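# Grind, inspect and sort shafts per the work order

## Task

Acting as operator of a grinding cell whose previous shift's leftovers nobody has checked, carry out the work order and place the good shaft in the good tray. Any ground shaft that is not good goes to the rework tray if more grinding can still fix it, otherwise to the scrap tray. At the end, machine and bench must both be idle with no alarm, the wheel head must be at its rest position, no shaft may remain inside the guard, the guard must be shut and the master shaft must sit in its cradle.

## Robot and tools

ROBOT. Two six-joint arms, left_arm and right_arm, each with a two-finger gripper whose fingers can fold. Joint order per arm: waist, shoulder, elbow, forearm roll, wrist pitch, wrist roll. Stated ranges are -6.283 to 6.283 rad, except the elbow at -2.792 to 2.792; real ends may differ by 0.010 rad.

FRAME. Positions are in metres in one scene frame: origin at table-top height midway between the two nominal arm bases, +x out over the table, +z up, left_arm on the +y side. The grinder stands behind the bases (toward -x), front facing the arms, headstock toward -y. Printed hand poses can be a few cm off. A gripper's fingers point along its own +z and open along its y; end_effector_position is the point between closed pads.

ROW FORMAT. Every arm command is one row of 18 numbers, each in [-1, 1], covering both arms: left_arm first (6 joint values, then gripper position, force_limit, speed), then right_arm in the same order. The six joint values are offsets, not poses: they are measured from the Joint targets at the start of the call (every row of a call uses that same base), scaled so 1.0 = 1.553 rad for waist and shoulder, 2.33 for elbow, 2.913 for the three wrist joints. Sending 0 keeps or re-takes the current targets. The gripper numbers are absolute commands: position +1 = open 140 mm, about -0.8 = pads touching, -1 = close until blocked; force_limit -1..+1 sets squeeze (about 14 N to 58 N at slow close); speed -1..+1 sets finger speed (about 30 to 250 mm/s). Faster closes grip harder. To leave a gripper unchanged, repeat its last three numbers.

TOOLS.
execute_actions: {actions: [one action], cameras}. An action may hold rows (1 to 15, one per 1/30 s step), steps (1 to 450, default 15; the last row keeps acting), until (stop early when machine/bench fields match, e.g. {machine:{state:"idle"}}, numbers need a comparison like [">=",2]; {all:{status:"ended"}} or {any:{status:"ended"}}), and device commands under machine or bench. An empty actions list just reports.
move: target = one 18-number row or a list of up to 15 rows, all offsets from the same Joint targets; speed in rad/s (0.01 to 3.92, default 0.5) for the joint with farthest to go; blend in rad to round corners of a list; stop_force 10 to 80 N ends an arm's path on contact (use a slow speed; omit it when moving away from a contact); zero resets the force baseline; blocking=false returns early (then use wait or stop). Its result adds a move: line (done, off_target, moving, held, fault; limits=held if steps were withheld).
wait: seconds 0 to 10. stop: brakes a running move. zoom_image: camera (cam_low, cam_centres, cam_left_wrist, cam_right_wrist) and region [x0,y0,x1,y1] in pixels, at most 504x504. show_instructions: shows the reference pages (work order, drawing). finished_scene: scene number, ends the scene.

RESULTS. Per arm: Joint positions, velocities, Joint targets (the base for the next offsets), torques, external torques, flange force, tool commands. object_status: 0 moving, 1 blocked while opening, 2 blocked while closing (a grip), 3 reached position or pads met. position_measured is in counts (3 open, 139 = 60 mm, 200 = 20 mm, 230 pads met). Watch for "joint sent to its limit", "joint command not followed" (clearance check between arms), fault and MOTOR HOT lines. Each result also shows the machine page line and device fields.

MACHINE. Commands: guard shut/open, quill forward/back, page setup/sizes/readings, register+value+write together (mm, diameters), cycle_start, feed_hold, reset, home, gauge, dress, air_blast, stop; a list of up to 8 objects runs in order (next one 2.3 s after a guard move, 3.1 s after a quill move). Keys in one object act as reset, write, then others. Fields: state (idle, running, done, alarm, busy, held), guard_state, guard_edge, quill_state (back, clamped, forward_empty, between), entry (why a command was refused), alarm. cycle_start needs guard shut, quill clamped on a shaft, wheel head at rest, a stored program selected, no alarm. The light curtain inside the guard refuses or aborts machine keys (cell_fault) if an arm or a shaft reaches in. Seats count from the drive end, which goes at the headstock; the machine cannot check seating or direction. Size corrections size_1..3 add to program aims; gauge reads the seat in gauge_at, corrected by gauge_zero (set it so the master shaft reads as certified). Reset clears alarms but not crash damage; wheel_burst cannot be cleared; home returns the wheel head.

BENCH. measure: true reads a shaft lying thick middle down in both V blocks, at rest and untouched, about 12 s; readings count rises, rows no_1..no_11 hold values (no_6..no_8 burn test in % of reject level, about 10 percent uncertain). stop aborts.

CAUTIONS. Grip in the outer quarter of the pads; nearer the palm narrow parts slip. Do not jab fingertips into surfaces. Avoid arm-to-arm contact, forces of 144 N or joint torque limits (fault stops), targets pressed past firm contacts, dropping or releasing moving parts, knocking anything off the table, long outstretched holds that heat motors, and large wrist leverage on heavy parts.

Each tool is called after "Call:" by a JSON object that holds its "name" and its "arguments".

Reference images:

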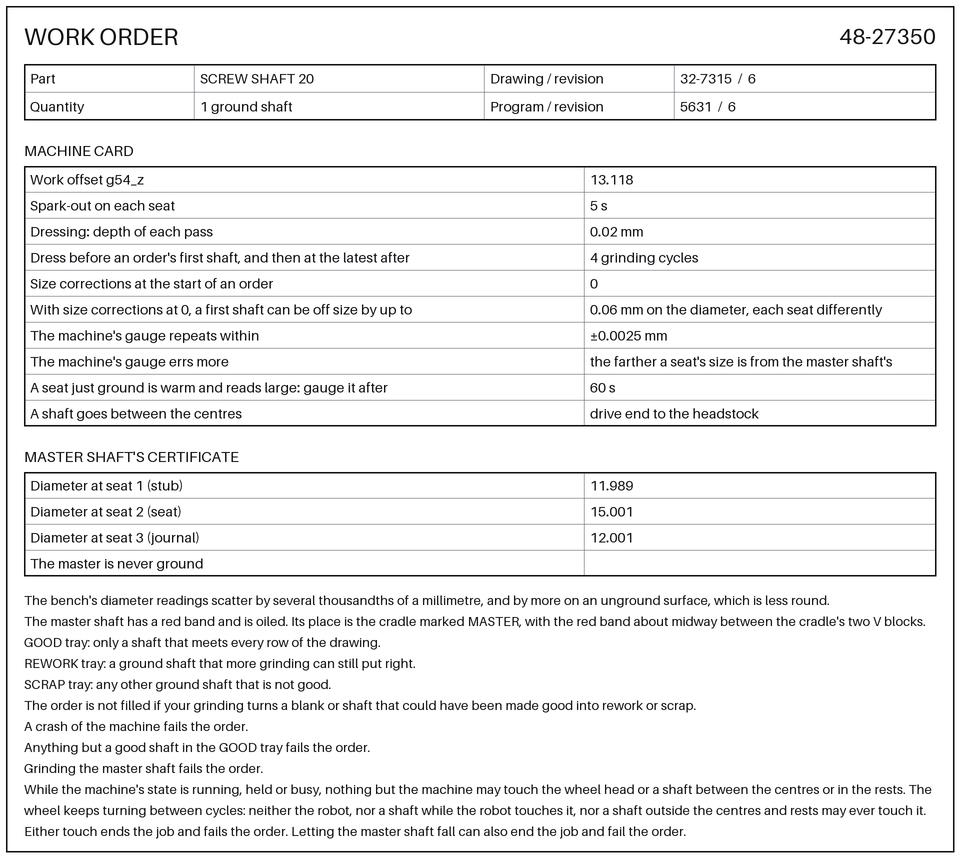

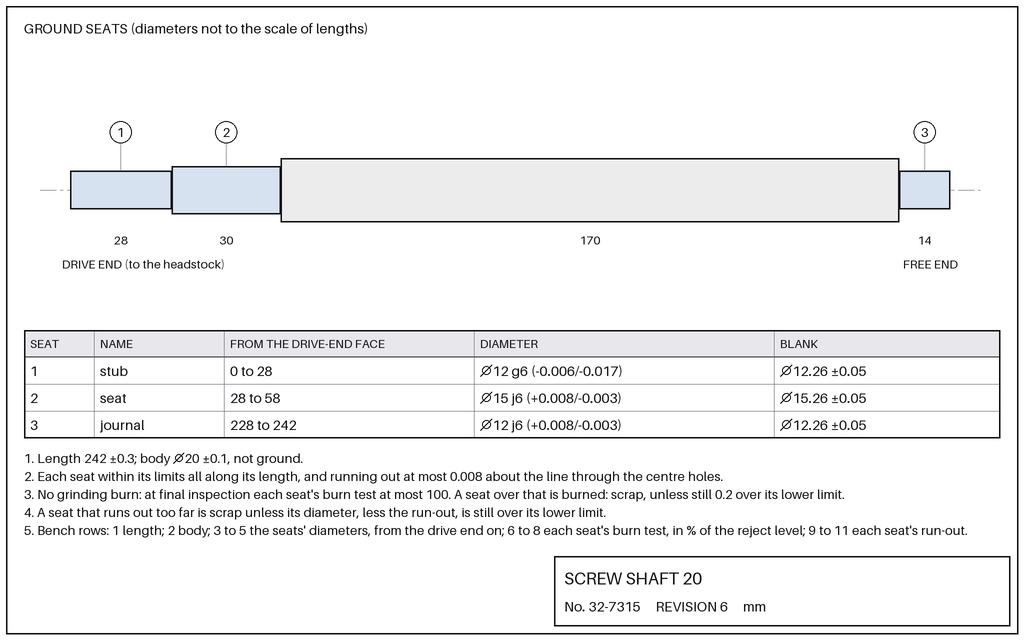

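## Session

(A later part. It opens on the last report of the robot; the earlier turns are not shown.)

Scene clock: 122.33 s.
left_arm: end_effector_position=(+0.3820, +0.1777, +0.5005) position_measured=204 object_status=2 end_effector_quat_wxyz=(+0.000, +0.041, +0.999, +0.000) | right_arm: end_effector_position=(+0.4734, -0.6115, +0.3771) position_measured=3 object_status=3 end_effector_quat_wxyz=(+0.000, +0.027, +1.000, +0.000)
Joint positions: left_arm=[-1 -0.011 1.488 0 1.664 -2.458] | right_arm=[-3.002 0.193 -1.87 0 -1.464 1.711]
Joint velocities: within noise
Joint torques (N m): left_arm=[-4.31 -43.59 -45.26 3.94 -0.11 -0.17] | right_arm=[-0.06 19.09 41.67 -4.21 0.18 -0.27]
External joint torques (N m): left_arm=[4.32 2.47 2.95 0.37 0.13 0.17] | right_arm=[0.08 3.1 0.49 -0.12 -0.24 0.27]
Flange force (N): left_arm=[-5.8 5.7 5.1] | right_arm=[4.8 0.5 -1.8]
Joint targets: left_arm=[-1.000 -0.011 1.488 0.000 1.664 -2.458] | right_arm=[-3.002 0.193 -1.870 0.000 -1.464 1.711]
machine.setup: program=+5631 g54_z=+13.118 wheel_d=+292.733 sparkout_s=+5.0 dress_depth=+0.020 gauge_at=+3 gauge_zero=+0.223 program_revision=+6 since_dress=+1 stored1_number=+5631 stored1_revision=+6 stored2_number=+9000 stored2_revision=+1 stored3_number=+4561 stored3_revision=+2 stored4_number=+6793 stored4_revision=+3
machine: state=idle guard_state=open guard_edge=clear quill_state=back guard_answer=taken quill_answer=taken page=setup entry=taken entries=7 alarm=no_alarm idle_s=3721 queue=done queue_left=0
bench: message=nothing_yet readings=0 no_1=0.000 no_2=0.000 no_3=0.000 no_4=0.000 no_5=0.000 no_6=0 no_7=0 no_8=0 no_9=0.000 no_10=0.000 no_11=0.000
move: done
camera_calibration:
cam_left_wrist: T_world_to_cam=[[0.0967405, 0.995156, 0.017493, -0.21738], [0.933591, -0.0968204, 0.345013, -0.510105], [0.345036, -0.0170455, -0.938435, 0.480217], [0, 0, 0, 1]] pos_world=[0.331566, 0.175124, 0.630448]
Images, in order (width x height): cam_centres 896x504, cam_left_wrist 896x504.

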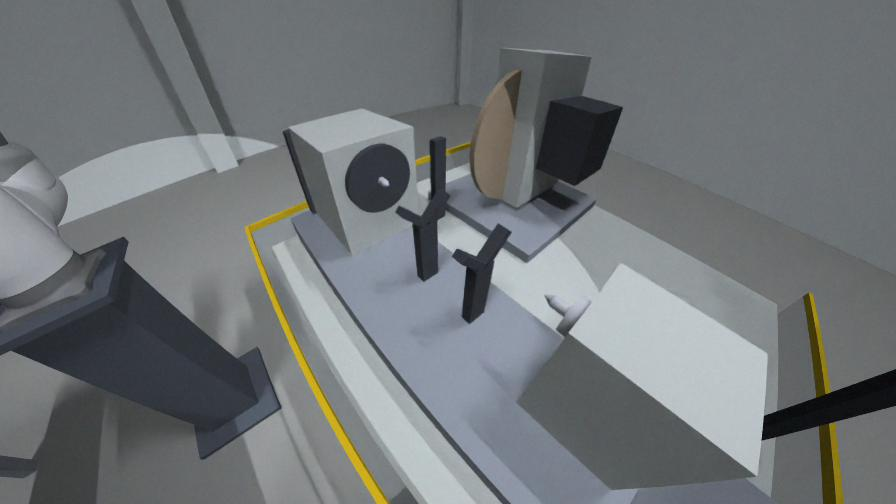

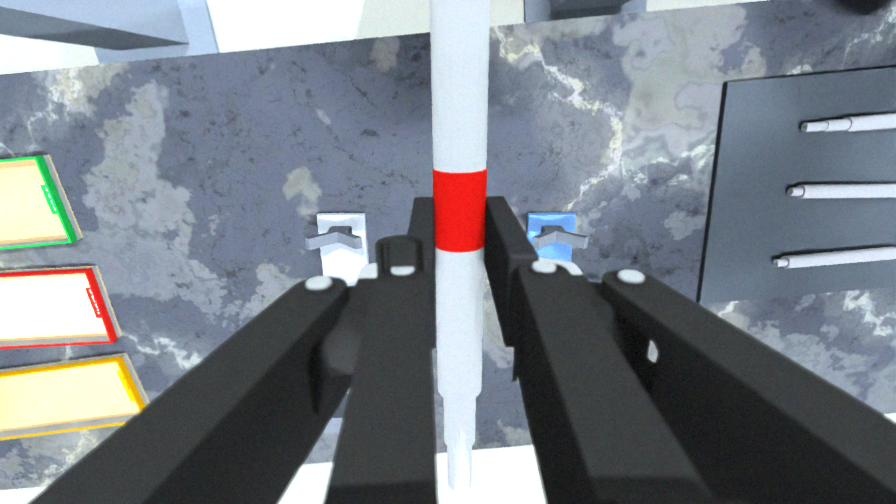

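Call:
{"name": "execute_actions", "arguments": {"actions": [{"machine": [{"guard": "shut"}, {"air_blast": true}, {"dress": true}], "steps": 1}], "cameras": []}}

Call:
{"name": "move", "arguments": {"target": [0.28348,0.12026,0.10745,0,-0.15006,0.15893,-1,1,-1,0,0,0,0,0,0,1,1,1], "speed": 0.4, "cameras": ["cam_left_wrist"]}}

Scene clock: 129.50 s.
left_arm: end_effector_position=(+0.3821, +0.1777, +0.5005) position_measured=204 object_status=2 end_effector_quat_wxyz=(+0.000, +0.041, +0.999, +0.000) | right_arm: end_effector_position=(+0.4734, -0.6115, +0.3771) position_measured=3 object_status=3 end_effector_quat_wxyz=(+0.000, +0.027, +1.000, +0.000)
Joint positions: left_arm=[-1 -0.011 1.488 0 1.664 -2.458] | right_arm=[-3.002 0.193 -1.87 0 -1.464 1.711]
Joint velocities: within noise
Joint torques (N m): left_arm=[-2.93 -43.17 -45.12 3.94 -0.09 -0.17] | right_arm=[-0.38 19.32 41.47 -4.23 0.17 -0.37]
External joint torques (N m): left_arm=[2.83 2.04 2.79 0.37 0.12 0.17] | right_arm=[0.65 2.36 0.54 -0.06 -0.22 0.37]
Flange force (N): left_arm=[-3.4 4.3 4.9] | right_arm=[3.7 2.1 -1.7]
Joint targets: left_arm=[-1.000 -0.011 1.488 0.000 1.664 -2.458] | right_arm=[-3.002 0.193 -1.870 0.000 -1.464 1.711]
Tool commands: left_gripper/position=-1.0 left_gripper/force_limit=+1.0 left_gripper/speed=-1.0 right_gripper/position=+1.0 right_gripper/force_limit=+1.0 right_gripper/speed=+1.0
machine.setup: program=+5631 g54_z=+13.118 wheel_d=+292.733 sparkout_s=+5.0 dress_depth=+0.020 gauge_at=+3 gauge_zero=+0.223 program_revision=+6 since_dress=+1 stored1_number=+5631 stored1_revision=+6 stored2_number=+9000 stored2_revision=+1 stored3_number=+4561 stored3_revision=+2 stored4_number=+6793 stored4_revision=+3
machine: state=idle guard_state=between guard_edge=clear quill_state=back guard_answer=taken quill_answer=taken page=setup entry=taken entries=7 alarm=no_alarm idle_s=3728 queue=running queue_left=2
bench: message=nothing_yet readings=0 no_1=0.000 no_2=0.000 no_3=0.000 no_4=0.000 no_5=0.000 no_6=0 no_7=0 no_8=0 no_9=0.000 no_10=0.000 no_11=0.000
No camera images: "cameras" was empty.

Scene clock: 131.03 s.
left_arm: end_effector_position=(+0.6080, +0.3210, +0.2504) position_measured=204 object_status=2 end_effector_quat_wxyz=(+0.000, +0.052, +0.999, +0.000) | right_arm: end_effector_position=(+0.4734, -0.6115, +0.3771) position_measured=3 object_status=3 end_effector_quat_wxyz=(+0.000, +0.027, +1.000, +0.000)
Joint positions: left_arm=[-0.559 0.176 1.738 0 1.227 -1.995] | right_arm=[-3.002 0.193 -1.87 0 -1.464 1.711]
Joint velocities: within noise
Joint torques (N m): left_arm=[-3.08 -60.95 -42.86 3.68 -0.12 -0.2] | right_arm=[-0.3 19.4 41.59 -4.26 0.1 -0.38]
External joint torques (N m): left_arm=[3.04 2.57 2.83 0.42 0.15 0.2] | right_arm=[0.21 2.72 0.37 -0.05 -0.16 0.38]
Flange force (N): left_arm=[-0.9 5.1 4.6] | right_arm=[4.3 1.1 -1.4]
Joint targets: left_arm=[-0.559 0.176 1.738 0.000 1.227 -1.995] | right_arm=[-3.002 0.193 -1.870 0.000 -1.464 1.711]
machine.setup: program=+5631 g54_z=+13.118 wheel_d=+292.733 sparkout_s=+5.0 dress_depth=+0.020 gauge_at=+3 gauge_zero=+0.223 program_revision=+6 since_dress=+1 stored1_number=+5631 stored1_revision=+6 stored2_number=+9000 stored2_revision=+1 stored3_number=+4561 stored3_revision=+2 stored4_number=+6793 stored4_revision=+3
machine: state=idle guard_state=shut guard_edge=clear quill_state=back guard_answer=taken quill_answer=taken page=setup entry=taken entries=7 alarm=no_alarm idle_s=3730 queue=running queue_left=2
bench: message=nothing_yet readings=0 no_1=0.000 no_2=0.000 no_3=0.000 no_4=0.000 no_5=0.000 no_6=0 no_7=0 no_8=0 no_9=0.000 no_10=0.000 no_11=0.000
move: done
camera_calibration:
cam_left_wrist: T_world_to_cam=[[0.119012, 0.992732, 0.0178542, -0.390401], [0.931137, -0.117834, 0.345108, -0.612698], [0.344703, -0.0244472, -0.938393, 0.172562], [0, 0, 0, 1]] pos_world=[0.557485, 0.319585, 0.380348]
Images, in order (width x height): cam_left_wrist 896x504.

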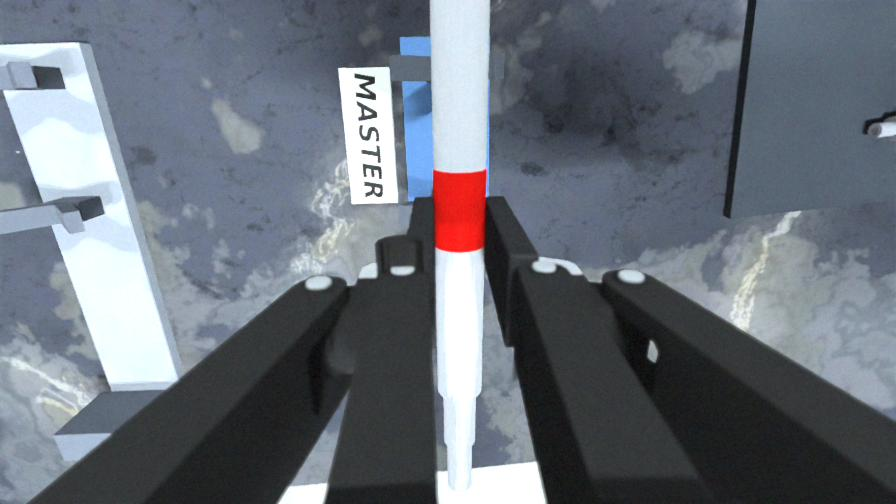

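Call:
{"name": "move", "arguments": {"target": [0,0.05585,0.05533,0,-0.07404,0,-1,1,-1,0,0,0,0,0,0,1,1,1], "speed": 0.2, "cameras": ["cam_left_wrist","cam_low"]}}

Scene clock: 136.50 s.
left_arm: end_effector_position=(+0.6081, +0.3210, +0.1304) position_measured=204 object_status=2 end_effector_quat_wxyz=(+0.000, +0.052, +0.999, +0.000) | right_arm: end_effector_position=(+0.4734, -0.6115, +0.3771) position_measured=3 object_status=3 end_effector_quat_wxyz=(+0.000, +0.027, +1.000, +0.000)
Joint positions: left_arm=[-0.559 0.262 1.867 0 1.012 -1.995] | right_arm=[-3.002 0.193 -1.87 0 -1.464 1.711]
Joint velocities: within noise
Joint torques (N m): left_arm=[-2.82 -65.77 -38.78 3.28 -0.1 -0.19] | right_arm=[-0.18 18.87 41.3 -4.27 0.14 -0.31]
External joint torques (N m): left_arm=[2.86 2.5 2.73 0.41 0.13 0.19] | right_arm=[0.05 3.3 0.93 -0.07 -0.19 0.31]
Flange force (N): left_arm=[-0.5 5.0 4.5] | right_arm=[4.5 0.6 -2.5]
Joint targets: left_arm=[-0.559 0.262 1.867 0.000 1.012 -1.995] | right_arm=[-3.002 0.193 -1.870 0.000 -1.464 1.711]
machine.setup: program=+5631 g54_z=+13.118 wheel_d=+292.733 sparkout_s=+5.0 dress_depth=+0.020 gauge_at=+3 gauge_zero=+0.223 program_revision=+6 since_dress=+1 stored1_number=+5631 stored1_revision=+6 stored2_number=+9000 stored2_revision=+1 stored3_number=+4561 stored3_revision=+2 stored4_number=+6793 stored4_revision=+3
machine: state=running guard_state=shut guard_edge=clear quill_state=back guard_answer=taken quill_answer=taken page=setup entry=taken entries=9 alarm=no_alarm idle_s=3735 queue=running queue_left=0
bench: message=nothing_yet readings=0 no_1=0.000 no_2=0.000 no_3=0.000 no_4=0.000 no_5=0.000 no_6=0 no_7=0 no_8=0 no_9=0.000 no_10=0.000 no_11=0.000
move: done
camera_calibration:
cam_left_wrist: T_world_to_cam=[[0.119012, 0.992732, 0.0178542, -0.38827], [0.931137, -0.117834, 0.345108, -0.571378], [0.344703, -0.0244472, -0.938393, 0.0599207], [0, 0, 0, 1]] pos_world=[0.557585, 0.319585, 0.260348]
Images, in order (width x height): cam_low 896x504, cam_left_wrist 896x504.

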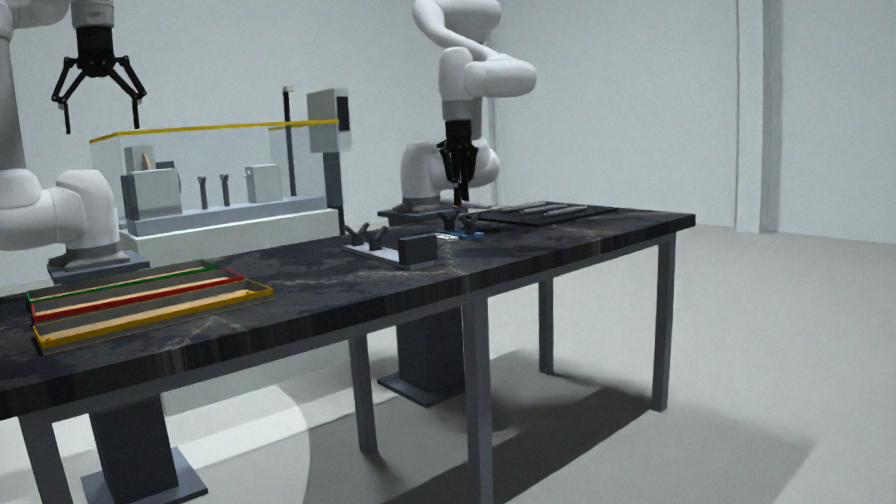

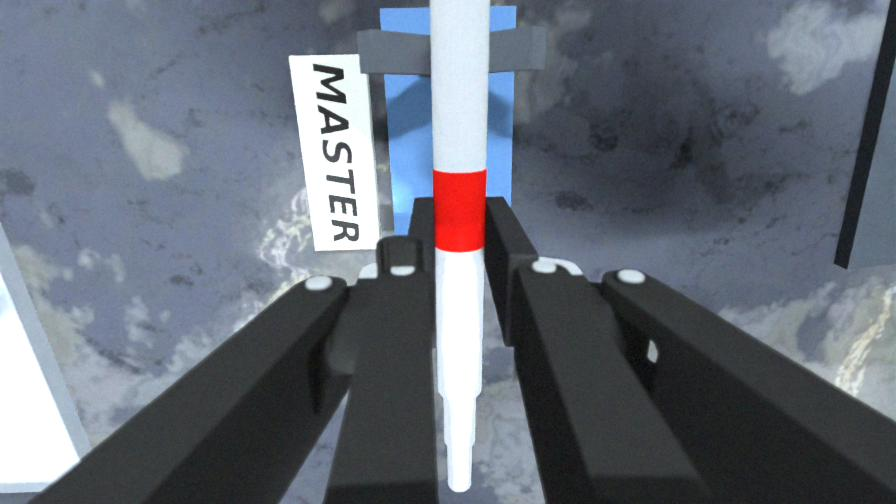

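Call:
{"name": "move", "arguments": {"target": [[-0.00146,-0.00333,0.00295,0,-0.00059,-0.00756,-1,1,-1,0,0,0,0,0,0,1,1,1],[-0.00146,0.01487,0.01418,0,-0.01928,-0.00756,-1,1,-1,0,0,0,0,0,0,1,1,1]], "speed": 0.08, "cameras": ["cam_left_wrist","cam_low"]}}

Call:
{"name": "zoom_image", "arguments": {"camera": "cam_low", "region": [330, 120, 630, 290]}}

Scene clock: 155.50 s.
left_arm: end_effector_position=(+0.6043, +0.3216, +0.1004) position_measured=204 object_status=2 end_effector_quat_wxyz=(+0.000, +0.042, +0.999, +0.000) | right_arm: end_effector_position=(+0.4734, -0.6115, +0.3771) position_measured=3 object_status=3 end_effector_quat_wxyz=(+0.000, +0.027, +1.000, +0.000)
Joint positions: left_arm=[-0.561 0.286 1.9 0 0.955 -2.017] | right_arm=[-3.002 0.193 -1.87 0 -1.464 1.711]
Joint velocities: within noise
Joint torques (N m): left_arm=[-2.96 -66.63 -37.07 3.16 -0.07 -0.2] | right_arm=[-0.25 19.14 41.4 -4.27 0.22 -0.26]
External joint torques (N m): left_arm=[2.91 2.36 2.36 0.39 0.1 0.2] | right_arm=[0.23 2.92 0.71 -0.05 -0.27 0.26]
Flange force (N): left_arm=[-1.0 4.9 4.1] | right_arm=[4.2 0.9 -2.2]
Joint targets: left_arm=[-0.561 0.286 1.900 0.000 0.955 -2.017] | right_arm=[-3.002 0.193 -1.870 0.000 -1.464 1.711]
machine.setup: program=+5631 g54_z=+13.118 wheel_d=+292.733 sparkout_s=+5.0 dress_depth=+0.020 gauge_at=+3 gauge_zero=+0.223 program_revision=+6 since_dress=+1 stored1_number=+5631 stored1_revision=+6 stored2_number=+9000 stored2_revision=+1 stored3_number=+4561 stored3_revision=+2 stored4_number=+6793 stored4_revision=+3
machine: state=running guard_state=shut guard_edge=clear quill_state=back guard_answer=taken quill_answer=taken page=setup entry=taken entries=9 alarm=no_alarm idle_s=3754 queue=running queue_left=0
bench: message=nothing_yet readings=0 no_1=0.000 no_2=0.000 no_3=0.000 no_4=0.000 no_5=0.000 no_6=0 no_7=0 no_8=0 no_9=0.000 no_10=0.000 no_11=0.000
move: done
camera_calibration:
cam_left_wrist: T_world_to_cam=[[0.0993825, 0.994889, 0.0178546, -0.376645], [0.933287, -0.099422, 0.345096, -0.564649], [0.345107, -0.0176331, -0.938398, 0.0305472], [0, 0, 0, 1]] pos_world=[0.553869, 0.31912, 0.230248]
Images, in order (width x height): cam_low 896x504, cam_left_wrist 896x504.

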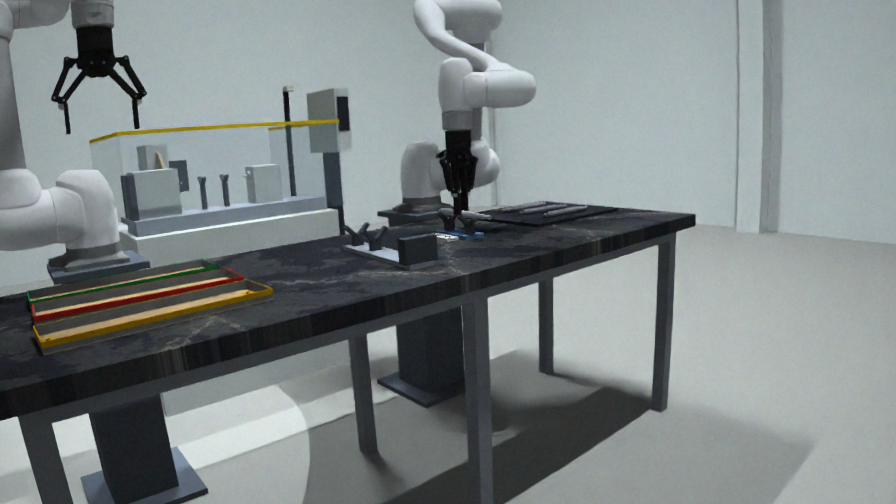

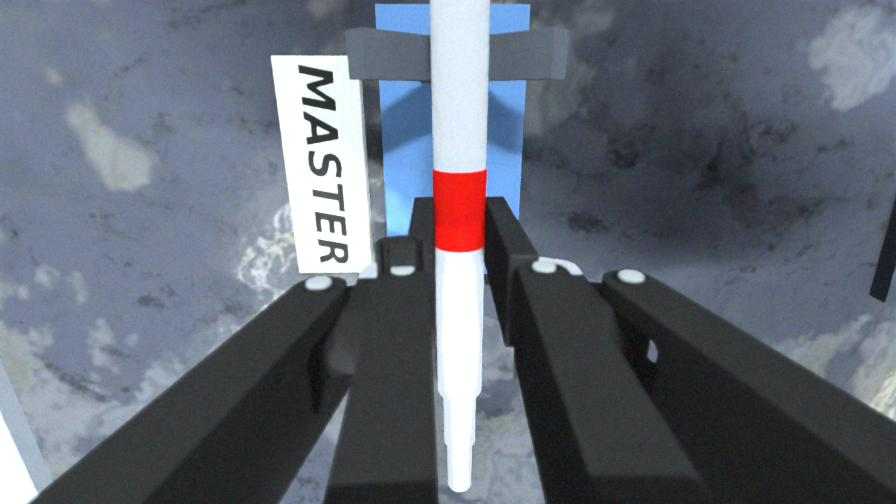

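Scaled by 1.680.

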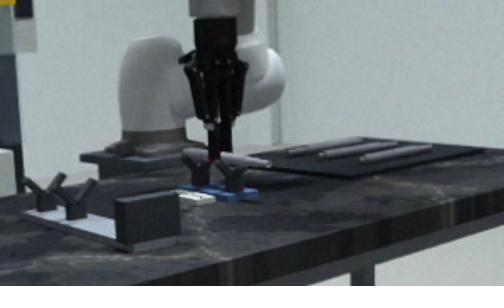

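Call:
{"name": "move", "arguments": {"target": [0,0.0233,0.01171,0,-0.02179,0,-1,1,-1,0,0,0,0,0,0,1,1,1], "speed": 0.018, "stop_force": 12, "cameras": ["cam_left_wrist","cam_low"]}}

Call:
{"name": "zoom_image", "arguments": {"camera": "cam_low", "region": [400, 180, 560, 270]}}

Scene clock: 159.80 s.
left_arm: end_effector_position=(+0.6048, +0.3213, +0.0864) position_measured=204 object_status=2 end_effector_quat_wxyz=(+0.001, +0.042, +0.999, +0.000) | right_arm: end_effector_position=(+0.4734, -0.6115, +0.3771) position_measured=3 object_status=3 end_effector_quat_wxyz=(+0.000, +0.027, +1.000, +0.000)
Joint positions: left_arm=[-0.561 0.3 1.911 0 0.93 -2.017] | right_arm=[-3.002 0.193 -1.87 0 -1.464 1.711]
Joint velocities: within noise
Joint torques (N m): left_arm=[6.78 -54.77 -23.97 7.36 2.23 -0.37] | right_arm=[-0.09 19.64 41.52 -4.27 0.12 -0.31]
External joint torques (N m): left_arm=[-6.81 -10.39 -10.08 -3.88 -2.19 0.37] | right_arm=[-0.01 2.53 0.49 -0.04 -0.17 0.31]
Flange force (N): left_arm=[0.7 -10.7 -14.6] | right_arm=[3.8 0.5 -1.6]
Joint targets: left_arm=[-0.561 0.300 1.911 0.000 0.930 -2.017] | right_arm=[-3.002 0.193 -1.870 0.000 -1.464 1.711]
machine.setup: program=+5631 g54_z=+13.118 wheel_d=+292.653 sparkout_s=+5.0 dress_depth=+0.020 gauge_at=+3 gauge_zero=+0.223 program_revision=+6 since_dress=+0 stored1_number=+5631 stored1_revision=+6 stored2_number=+9000 stored2_revision=+1 stored3_number=+4561 stored3_revision=+2 stored4_number=+6793 stored4_revision=+3
machine: state=idle guard_state=shut guard_edge=clear quill_state=back guard_answer=taken quill_answer=taken page=setup entry=taken entries=9 alarm=no_alarm idle_s=3758 queue=done queue_left=0
bench: message=nothing_yet readings=0 no_1=0.000 no_2=0.000 no_3=0.000 no_4=0.000 no_5=0.000 no_6=0 no_7=0 no_8=0 no_9=0.000 no_10=0.000 no_11=0.000
move: contact (left_arm); left_arm: the wrist pitch is farthest, 0.038 rad from its target
camera_calibration:
cam_left_wrist: T_world_to_cam=[[0.0993471, 0.994896, 0.0176754, -0.37618], [0.933136, -0.0993188, 0.345532, -0.560256], [0.345524, -0.0178341, -0.93824, 0.0170676], [0, 0, 0, 1]] pos_world=[0.55427, 0.31892, 0.216249]
Images, in order (width x height): cam_low 896x504, cam_left_wrist 896x504.

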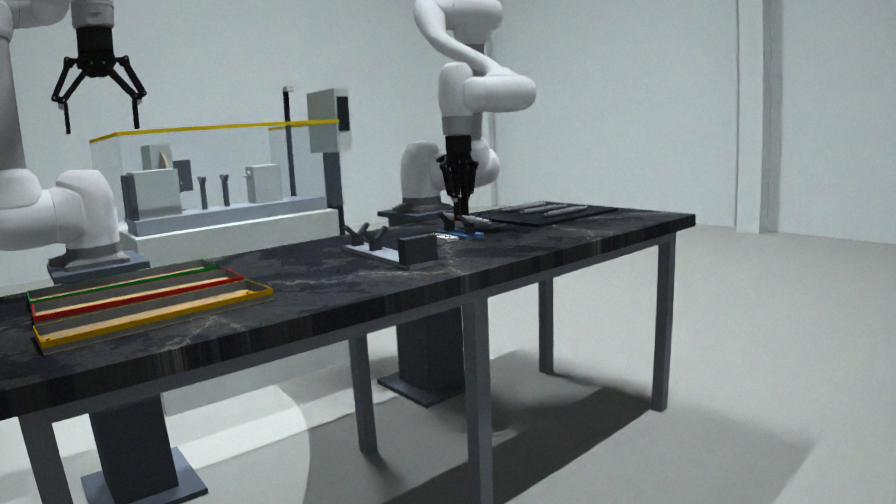

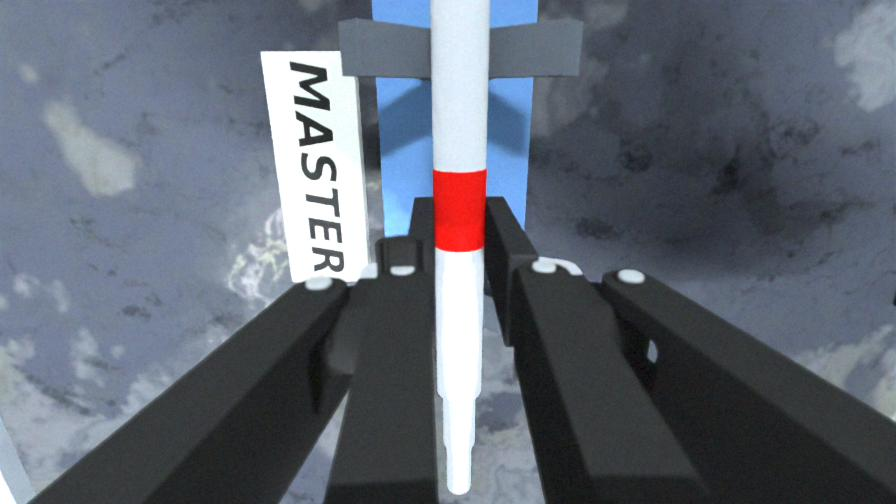

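Scaled by 3.150.

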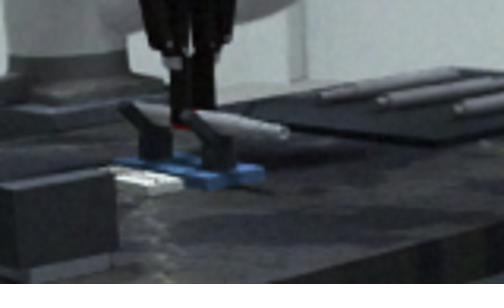

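Call:
{"name": "zoom_image", "arguments": {"camera": "cam_left_wrist", "region": [320, 0, 600, 160]}}

Call:
{"name": "zoom_image", "arguments": {"camera": "cam_low", "region": [430, 190, 530, 250]}}

Scaled by 1.800.

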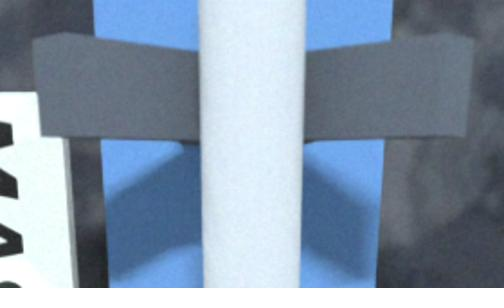

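Scaled by 5.040.

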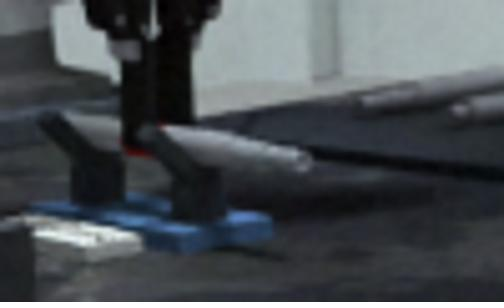

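Call:
{"name": "move", "arguments": {"target": [0,0.0065,0.0035,0,-0.0064,0,-1,1,-1,0,0,0,0,0,0,1,1,1], "speed": 0.012, "stop_force": 10, "cameras": []}}

Scene clock: 181.90 s.
left_arm: end_effector_position=(+0.6048, +0.3213, +0.0859) position_measured=204 object_status=2 end_effector_quat_wxyz=(+0.001, +0.042, +0.999, +0.000) | right_arm: end_effector_position=(+0.4734, -0.6115, +0.3771) position_measured=3 object_status=3 end_effector_quat_wxyz=(+0.000, +0.027, +1.000, +0.000)
Joint positions: left_arm=[-0.561 0.301 1.911 0 0.928 -2.017] | right_arm=[-3.002 0.193 -1.87 0 -1.464 1.711]
Joint velocities: within noise
Joint torques (N m): left_arm=[11.94 -48.96 -17.74 9.45 3.31 -0.59] | right_arm=[-0.17 19.26 41.49 -4.19 0.13 -0.33]
External joint torques (N m): left_arm=[-11.98 -16.16 -16.29 -5.97 -3.28 0.59] | right_arm=[0.03 2.93 0.85 -0.17 -0.18 0.33]
Flange force (N): left_arm=[0.8 -19.1 -23.4] | right_arm=[4.0 0.6 -2.3]
Joint targets: left_arm=[-0.561 0.301 1.911 0.000 0.928 -2.017] | right_arm=[-3.002 0.193 -1.870 0.000 -1.464 1.711]
machine.setup: program=+5631 g54_z=+13.118 wheel_d=+292.653 sparkout_s=+5.0 dress_depth=+0.020 gauge_at=+3 gauge_zero=+0.223 program_revision=+6 since_dress=+0 stored1_number=+5631 stored1_revision=+6 stored2_number=+9000 stored2_revision=+1 stored3_number=+4561 stored3_revision=+2 stored4_number=+6793 stored4_revision=+3
machine: state=idle guard_state=shut guard_edge=clear quill_state=back guard_answer=taken quill_answer=taken page=setup entry=taken entries=9 alarm=no_alarm idle_s=3780 queue=done queue_left=0
bench: message=nothing_yet readings=0 no_1=0.000 no_2=0.000 no_3=0.000 no_4=0.000 no_5=0.000 no_6=0 no_7=0 no_8=0 no_9=0.000 no_10=0.000 no_11=0.000
move: contact (left_arm); left_arm: the wrist pitch is farthest, 0.017 rad from its target
No camera images: "cameras" was empty.

Call:
{"name": "move", "arguments": {"target": [-0.00116,0,0,0,0,0,-1,1,-1,0,0,0,0,0,0,1,1,1], "speed": 0.01, "cameras": []}}

Scene clock: 186.97 s.
left_arm: end_effector_position=(+0.6043, +0.3204, +0.0858) position_measured=204 object_status=2 end_effector_quat_wxyz=(+0.001, +0.043, +0.999, +0.000) | right_arm: end_effector_position=(+0.4734, -0.6115, +0.3771) position_measured=3 object_status=3 end_effector_quat_wxyz=(+0.000, +0.027, +1.000, +0.000)
Joint positions: left_arm=[-0.563 0.301 1.911 0 0.929 -2.017] | right_arm=[-3.002 0.193 -1.87 0 -1.464 1.711]
Joint velocities: within noise
Joint torques (N m): left_arm=[-13.32 -52.5 -27.59 -2.17 -1.01 -0.57] | right_arm=[0.15 19.41 41.55 -4.23 0.19 -0.34]
External joint torques (N m): left_arm=[13.18 -12.7 -6.53 5.66 1.04 0.57] | right_arm=[-0.32 2.74 0.57 -0.1 -0.25 0.34]
Flange force (N): left_arm=[-5.5 21.2 -20.0] | right_arm=[3.9 -0.2 -1.9]
Joint targets: left_arm=[-0.563 0.301 1.911 0.000 0.928 -2.017] | right_arm=[-3.002 0.193 -1.870 0.000 -1.464 1.711]
machine.setup: program=+5631 g54_z=+13.118 wheel_d=+292.653 sparkout_s=+5.0 dress_depth=+0.020 gauge_at=+3 gauge_zero=+0.223 program_revision=+6 since_dress=+0 stored1_number=+5631 stored1_revision=+6 stored2_number=+9000 stored2_revision=+1 stored3_number=+4561 stored3_revision=+2 stored4_number=+6793 stored4_revision=+3
machine: state=idle guard_state=shut guard_edge=clear quill_state=back guard_answer=taken quill_answer=taken page=setup entry=taken entries=9 alarm=no_alarm idle_s=3785 queue=done queue_left=0
bench: message=nothing_yet readings=0 no_1=0.000 no_2=0.000 no_3=0.000 no_4=0.000 no_5=0.000 no_6=0 no_7=0 no_8=0 no_9=0.000 no_10=0.000 no_11=0.000
move: done
No camera images: "cameras" was empty.

Call:
{"name": "move", "arguments": {"target": [0.00045,0,0,0,0,0,-1,1,-1,0,0,0,0,0,0,1,1,1], "speed": 0.01, "cameras": []}}

Call:
{"name": "execute_actions", "arguments": {"actions": [{"rows": [[0,0,0,0,0,0,-0.2,1,-1,0,0,0,0,0,0,1,1,1]], "steps": 45}], "cameras": ["cam_left_wrist","cam_low"]}}

Scene clock: 190.27 s.
left_arm: end_effector_position=(+0.6044, +0.3206, +0.0859) position_measured=204 object_status=2 end_effector_quat_wxyz=(+0.001, +0.043, +0.999, +0.000) | right_arm: end_effector_position=(+0.4734, -0.6115, +0.3771) position_measured=3 object_status=3 end_effector_quat_wxyz=(+0.000, +0.027, +1.000, +0.000)
Joint positions: left_arm=[-0.563 0.301 1.911 0 0.928 -2.017] | right_arm=[-3.002 0.193 -1.87 0 -1.464 1.711]
Joint velocities: within noise
Joint torques (N m): left_arm=[-4.29 -55.07 -28.39 2.09 -0.35 -0.67] | right_arm=[0.01 19.47 41.43 -4.18 0.17 -0.27]
External joint torques (N m): left_arm=[4.2 -10.08 -5.67 1.39 0.39 0.68] | right_arm=[-0.16 2.92 0.92 -0.17 -0.23 0.27]
Flange force (N): left_arm=[-0.9 8.0 -15.5] | right_arm=[3.8 0.0 -2.5]
Joint targets: left_arm=[-0.563 0.301 1.911 0.000 0.928 -2.017] | right_arm=[-3.002 0.193 -1.870 0.000 -1.464 1.711]
machine.setup: program=+5631 g54_z=+13.118 wheel_d=+292.653 sparkout_s=+5.0 dress_depth=+0.020 gauge_at=+3 gauge_zero=+0.223 program_revision=+6 since_dress=+0 stored1_number=+5631 stored1_revision=+6 stored2_number=+9000 stored2_revision=+1 stored3_number=+4561 stored3_revision=+2 stored4_number=+6793 stored4_revision=+3
machine: state=idle guard_state=shut guard_edge=clear quill_state=back guard_answer=taken quill_answer=taken page=setup entry=taken entries=9 alarm=no_alarm idle_s=3788 queue=done queue_left=0
bench: message=nothing_yet readings=0 no_1=0.000 no_2=0.000 no_3=0.000 no_4=0.000 no_5=0.000 no_6=0 no_7=0 no_8=0 no_9=0.000 no_10=0.000 no_11=0.000
move: done
No camera images: "cameras" was empty.

Scene clock: 191.97 s.
left_arm: end_effector_position=(+0.6045, +0.3207, +0.0858) position_measured=154 object_status=3 end_effector_quat_wxyz=(+0.001, +0.043, +0.999, +0.000) | right_arm: end_effector_position=(+0.4734, -0.6115, +0.3771) position_measured=3 object_status=3 end_effector_quat_wxyz=(+0.000, +0.027, +1.000, +0.000)
Joint positions: left_arm=[-0.563 0.301 1.911 0 0.928 -2.017] | right_arm=[-3.002 0.193 -1.87 0 -1.464 1.711]
Joint velocities: within noise
Joint torques (N m): left_arm=[-2.81 -64.26 -34.33 3.09 -0.11 -0.2] | right_arm=[-0.54 19.35 41.31 -4.25 0.19 -0.35]
External joint torques (N m): left_arm=[2.6 -0.87 0.25 0.39 0.14 0.2] | right_arm=[0.49 3.03 0.94 -0.09 -0.25 0.35]
Flange force (N): left_arm=[-0.4 4.6 -0.9] | right_arm=[4.2 1.6 -2.6]
Joint targets: left_arm=[-0.563 0.301 1.911 0.000 0.928 -2.017] | right_arm=[-3.002 0.193 -1.870 0.000 -1.464 1.711]
machine.setup: program=+5631 g54_z=+13.118 wheel_d=+292.653 sparkout_s=+5.0 dress_depth=+0.020 gauge_at=+3 gauge_zero=+0.223 program_revision=+6 since_dress=+0 stored1_number=+5631 stored1_revision=+6 stored2_number=+9000 stored2_revision=+1 stored3_number=+4561 stored3_revision=+2 stored4_number=+6793 stored4_revision=+3
machine: state=idle guard_state=shut guard_edge=clear quill_state=back guard_answer=taken quill_answer=taken page=setup entry=taken entries=9 alarm=no_alarm idle_s=3790 queue=done queue_left=0
bench: message=nothing_yet readings=0 no_1=0.000 no_2=0.000 no_3=0.000 no_4=0.000 no_5=0.000 no_6=0 no_7=0 no_8=0 no_9=0.000 no_10=0.000 no_11=0.000
camera_calibration:
cam_left_wrist: T_world_to_cam=[[0.100398, 0.994794, 0.017453, -0.376034], [0.932962, -0.100224, 0.345742, -0.559431], [0.345692, -0.0184289, -0.938167, 0.0168063], [0, 0, 0, 1]] pos_world=[0.553871, 0.318318, 0.215749]
Images, in order (width x height): cam_low 896x504, cam_left_wrist 896x504.

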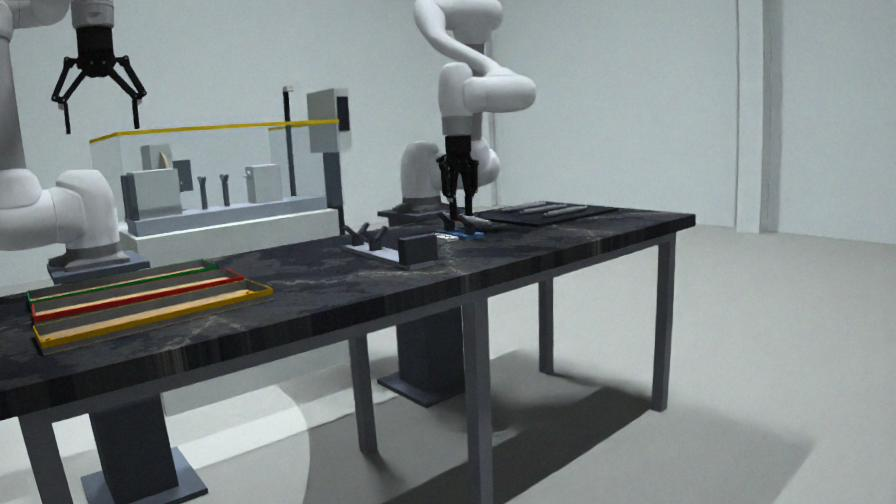

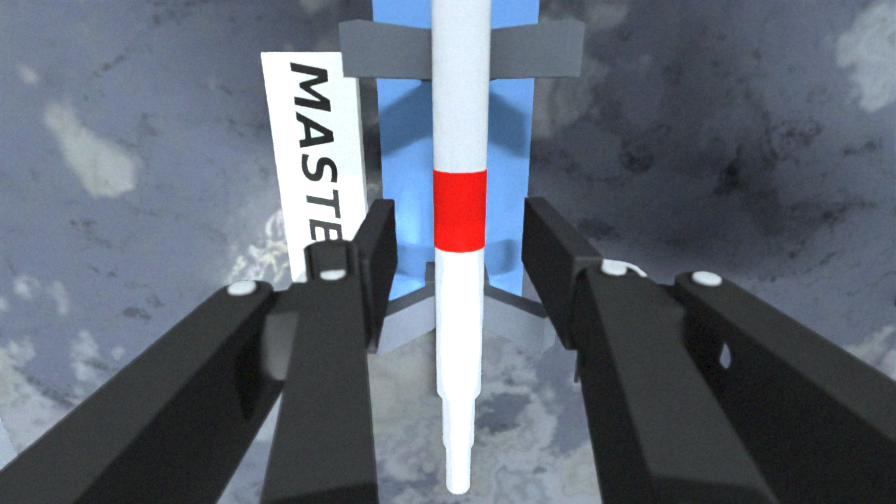

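Call:
{"name": "move", "arguments": {"target": [[0,-0.08404,-0.07122,0,0.10231,0,-0.2,1,-1,0,0,0,0,0,0,1,1,1],[0.53461,-0.22362,-0.01176,0,0.12917,-0.24969,-0.2,1,-1,0,0,0,0,0,0,1,1,1]], "speed": [0.15,0.6], "blend": [0.03,0], "cameras": ["cam_left_wrist","cam_low"]}}

Call:
{"name": "zoom_image", "arguments": {"camera": "cam_low", "region": [330, 180, 630, 290]}}

Scene clock: 205.20 s.
left_arm: end_effector_position=(+0.5196, +0.7945, +0.3002) position_measured=154 object_status=3 end_effector_quat_wxyz=(+0.000, -0.671, +0.741, +0.000) | right_arm: end_effector_position=(+0.4734, -0.6115, +0.3771) position_measured=3 object_status=3 end_effector_quat_wxyz=(+0.000, +0.027, +1.000, +0.000)
Joint positions: left_arm=[0.268 -0.047 1.884 0 1.305 -2.744] | right_arm=[-3.002 0.193 -1.87 0 -1.464 1.711]
Joint velocities: within noise
Joint torques (N m): left_arm=[-3.04 -35.5 -41.11 3.77 -0.12 -0.23] | right_arm=[-0.3 19.46 41.6 -4.27 0.11 -0.32]
External joint torques (N m): left_arm=[3.07 -0.69 0.11 0.4 0.13 0.23] | right_arm=[0.32 2.67 0.47 -0.05 -0.17 0.32]
Flange force (N): left_arm=[-5.4 3.7 -0.4] | right_arm=[4.1 1.2 -1.6]
Joint targets: left_arm=[0.268 -0.047 1.884 0.000 1.305 -2.744] | right_arm=[-3.002 0.193 -1.870 0.000 -1.464 1.711]
machine.setup: program=+5631 g54_z=+13.118 wheel_d=+292.653 sparkout_s=+5.0 dress_depth=+0.020 gauge_at=+3 gauge_zero=+0.223 program_revision=+6 since_dress=+0 stored1_number=+5631 stored1_revision=+6 stored2_number=+9000 stored2_revision=+1 stored3_number=+4561 stored3_revision=+2 stored4_number=+6793 stored4_revision=+3
machine: state=idle guard_state=shut guard_edge=clear quill_state=back guard_answer=taken quill_answer=taken page=setup entry=taken entries=9 alarm=no_alarm idle_s=3803 queue=done queue_left=0
bench: message=nothing_yet readings=0 no_1=0.000 no_2=0.000 no_3=0.000 no_4=0.000 no_5=0.000 no_6=0 no_7=0 no_8=0 no_9=0.000 no_10=0.000 no_11=0.000
move: done
camera_calibration:
cam_left_wrist: T_world_to_cam=[[-0.993376, 0.113485, 0.0180498, 0.425645], [0.112732, 0.931998, 0.344488, -0.900428], [0.0222717, 0.344241, -0.938617, 0.135991], [0, 0, 0, 1]] pos_world=[0.521304, 0.744079, 0.430147]
Images, in order (width x height): cam_low 896x504, cam_left_wrist 896x504.

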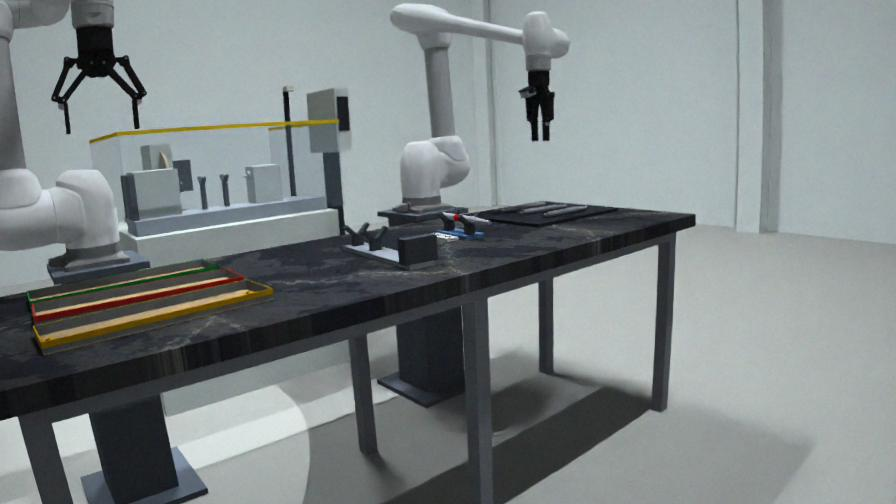

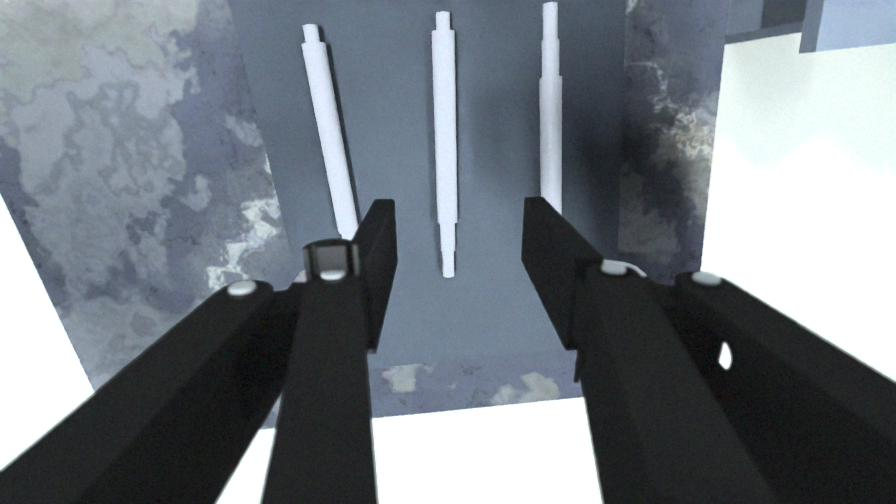

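Scaled by 1.680.

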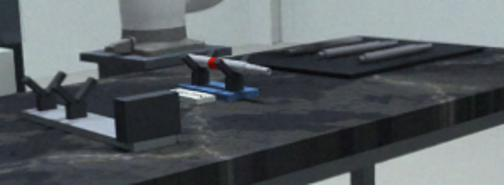

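Call:
{"name": "move", "arguments": {"target": [-0.00157,0.08061,0.08982,0,-0.11485,-0.00652,-0.2,1,-1,0,0,0,0,0,0,1,1,1], "speed": 0.35, "cameras": ["cam_left_wrist"]}}

Scene clock: 217.30 s.
left_arm: end_effector_position=(+0.5195, +0.7932, +0.1301) position_measured=154 object_status=3 end_effector_quat_wxyz=(+0.000, -0.678, +0.735, +0.000) | right_arm: end_effector_position=(+0.4734, -0.6115, +0.3771) position_measured=3 object_status=3 end_effector_quat_wxyz=(+0.000, +0.027, +1.000, +0.000)
Joint positions: left_arm=[0.266 0.078 2.093 0 0.97 -2.763] | right_arm=[-3.002 0.193 -1.87 0 -1.464 1.711]
Joint velocities: within noise
Joint torques (N m): left_arm=[-2.82 -42.76 -35.28 3.17 -0.08 -0.18] | right_arm=[0.09 19.62 41.52 -4.35 0.15 -0.25]
External joint torques (N m): left_arm=[2.92 -0.65 0.26 0.39 0.1 0.18] | right_arm=[-0.23 2.67 0.51 0.03 -0.21 0.25]
Flange force (N): left_arm=[-5.0 3.5 -0.6] | right_arm=[3.9 -0.2 -1.7]
Joint targets: left_arm=[0.266 0.078 2.093 0.000 0.970 -2.763] | right_arm=[-3.002 0.193 -1.870 0.000 -1.464 1.711]
machine.setup: program=+5631 g54_z=+13.118 wheel_d=+292.653 sparkout_s=+5.0 dress_depth=+0.020 gauge_at=+3 gauge_zero=+0.223 program_revision=+6 since_dress=+0 stored1_number=+5631 stored1_revision=+6 stored2_number=+9000 stored2_revision=+1 stored3_number=+4561 stored3_revision=+2 stored4_number=+6793 stored4_revision=+3
machine: state=idle guard_state=shut guard_edge=clear quill_state=back guard_answer=taken quill_answer=taken page=setup entry=taken entries=9 alarm=no_alarm idle_s=3815 queue=done queue_left=0
bench: message=nothing_yet readings=0 no_1=0.000 no_2=0.000 no_3=0.000 no_4=0.000 no_5=0.000 no_6=0 no_7=0 no_8=0 no_9=0.000 no_10=0.000 no_11=0.000
move: done
camera_calibration:
cam_left_wrist: T_world_to_cam=[[-0.995136, 0.096851, 0.0180201, 0.442902], [0.097114, 0.933733, 0.344546, -0.833937], [0.0165437, 0.34462, -0.938596, -0.0205637], [0, 0, 0, 1]] pos_world=[0.522075, 0.742866, 0.260047]
Images, in order (width x height): cam_left_wrist 896x504.

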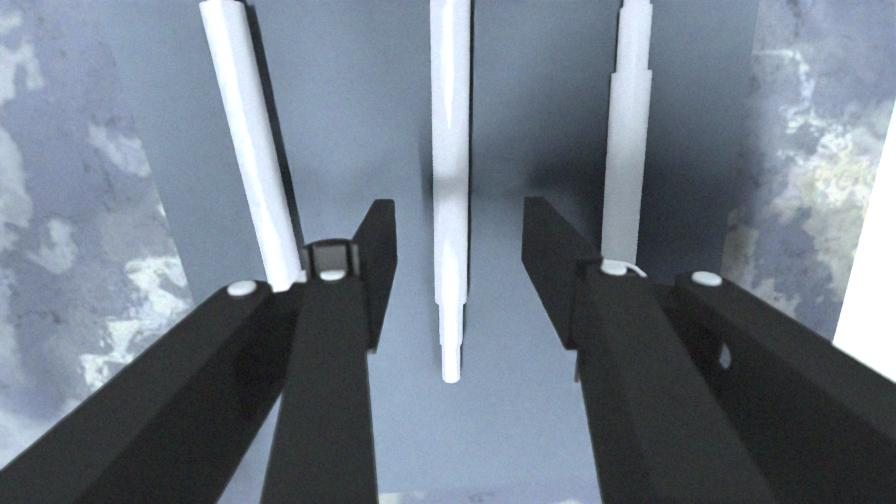

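Call:
{"name": "move", "arguments": {"target": [-0.00025,0.06518,0.0311,0,-0.05963,-0.00185,-0.2,1,-1,0,0,0,0,0,0,1,1,1], "speed": 0.12, "cameras": ["cam_left_wrist","cam_low"]}}

Call:
{"name": "zoom_image", "arguments": {"camera": "cam_low", "region": [470, 150, 620, 240]}}

Scene clock: 227.93 s.
left_arm: end_effector_position=(+0.5202, +0.7932, +0.0470) position_measured=154 object_status=3 end_effector_quat_wxyz=(+0.000, -0.679, +0.734, +0.000) | right_arm: end_effector_position=(+0.4734, -0.6115, +0.3771) position_measured=3 object_status=3 end_effector_quat_wxyz=(+0.000, +0.027, +1.000, +0.000)
Joint positions: left_arm=[0.265 0.18 2.166 0 0.796 -2.768] | right_arm=[-3.002 0.193 -1.87 0 -1.464 1.711]
Joint velocities: within noise
Joint torques (N m): left_arm=[-2.8 -48.49 -30.52 2.72 -0.12 -0.2] | right_arm=[0.07 19.26 41.37 -4.26 0.18 -0.34]
External joint torques (N m): left_arm=[2.88 -0.77 0.1 0.37 0.13 0.2] | right_arm=[-0.12 2.72 0.67 -0.06 -0.23 0.34]
Flange force (N): left_arm=[-5.1 3.3 -1.3] | right_arm=[3.8 0.3 -2.0]
Joint targets: left_arm=[0.265 0.180 2.166 0.000 0.796 -2.768] | right_arm=[-3.002 0.193 -1.870 0.000 -1.464 1.711]
machine.setup: program=+5631 g54_z=+13.118 wheel_d=+292.653 sparkout_s=+5.0 dress_depth=+0.020 gauge_at=+3 gauge_zero=+0.223 program_revision=+6 since_dress=+0 stored1_number=+5631 stored1_revision=+6 stored2_number=+9000 stored2_revision=+1 stored3_number=+4561 stored3_revision=+2 stored4_number=+6793 stored4_revision=+3
machine: state=idle guard_state=shut guard_edge=clear quill_state=back guard_answer=taken quill_answer=taken page=setup entry=taken entries=9 alarm=no_alarm idle_s=3826 queue=done queue_left=0
bench: message=nothing_yet readings=0 no_1=0.000 no_2=0.000 no_3=0.000 no_4=0.000 no_5=0.000 no_6=0 no_7=0 no_8=0 no_9=0.000 no_10=0.000 no_11=0.000
move: done
camera_calibration:
cam_left_wrist: T_world_to_cam=[[-0.995602, 0.0919208, 0.0180914, 0.44928], [0.0925134, 0.934219, 0.344494, -0.803343], [0.0147649, 0.344653, -0.938614, -0.0976666], [0, 0, 0, 1]] pos_world=[0.523066, 0.742861, 0.176947]
Images, in order (width x height): cam_low 896x504, cam_left_wrist 896x504.

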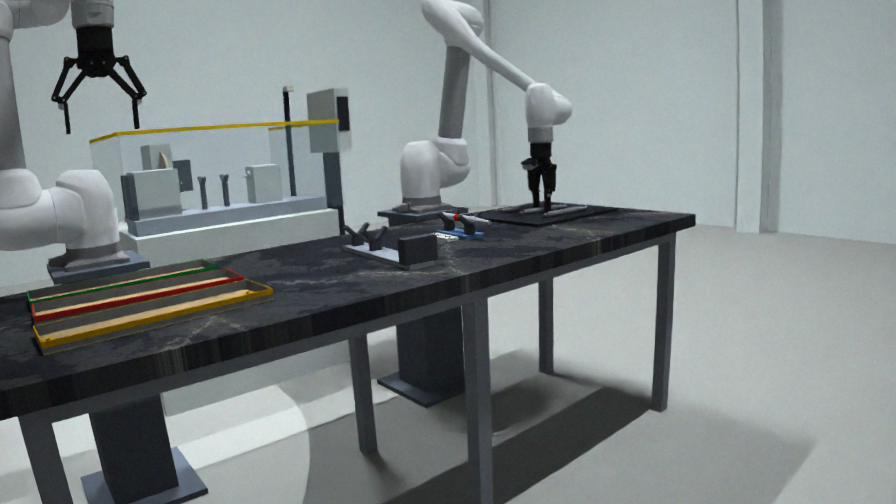

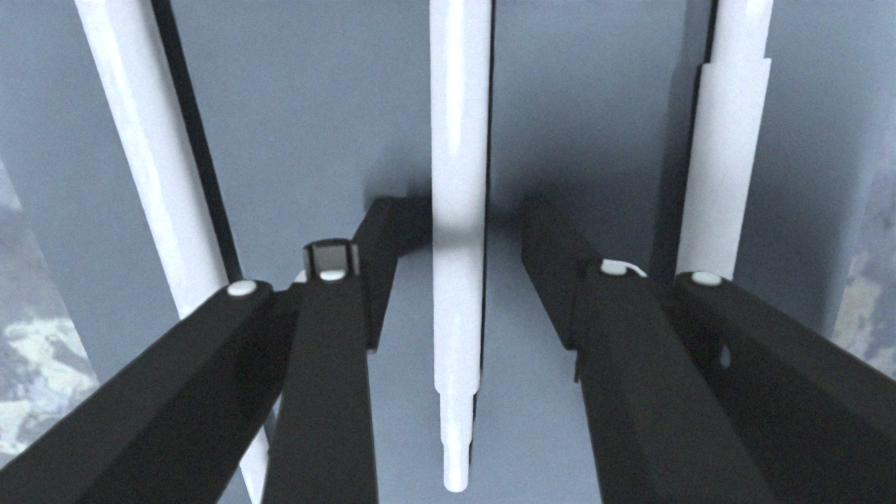

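Scaled by 3.360.

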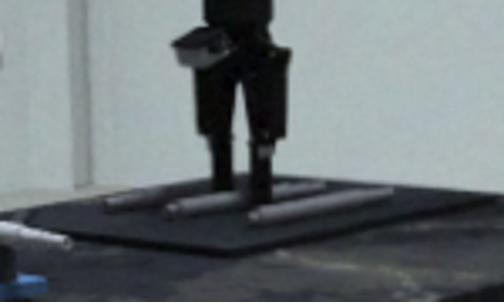

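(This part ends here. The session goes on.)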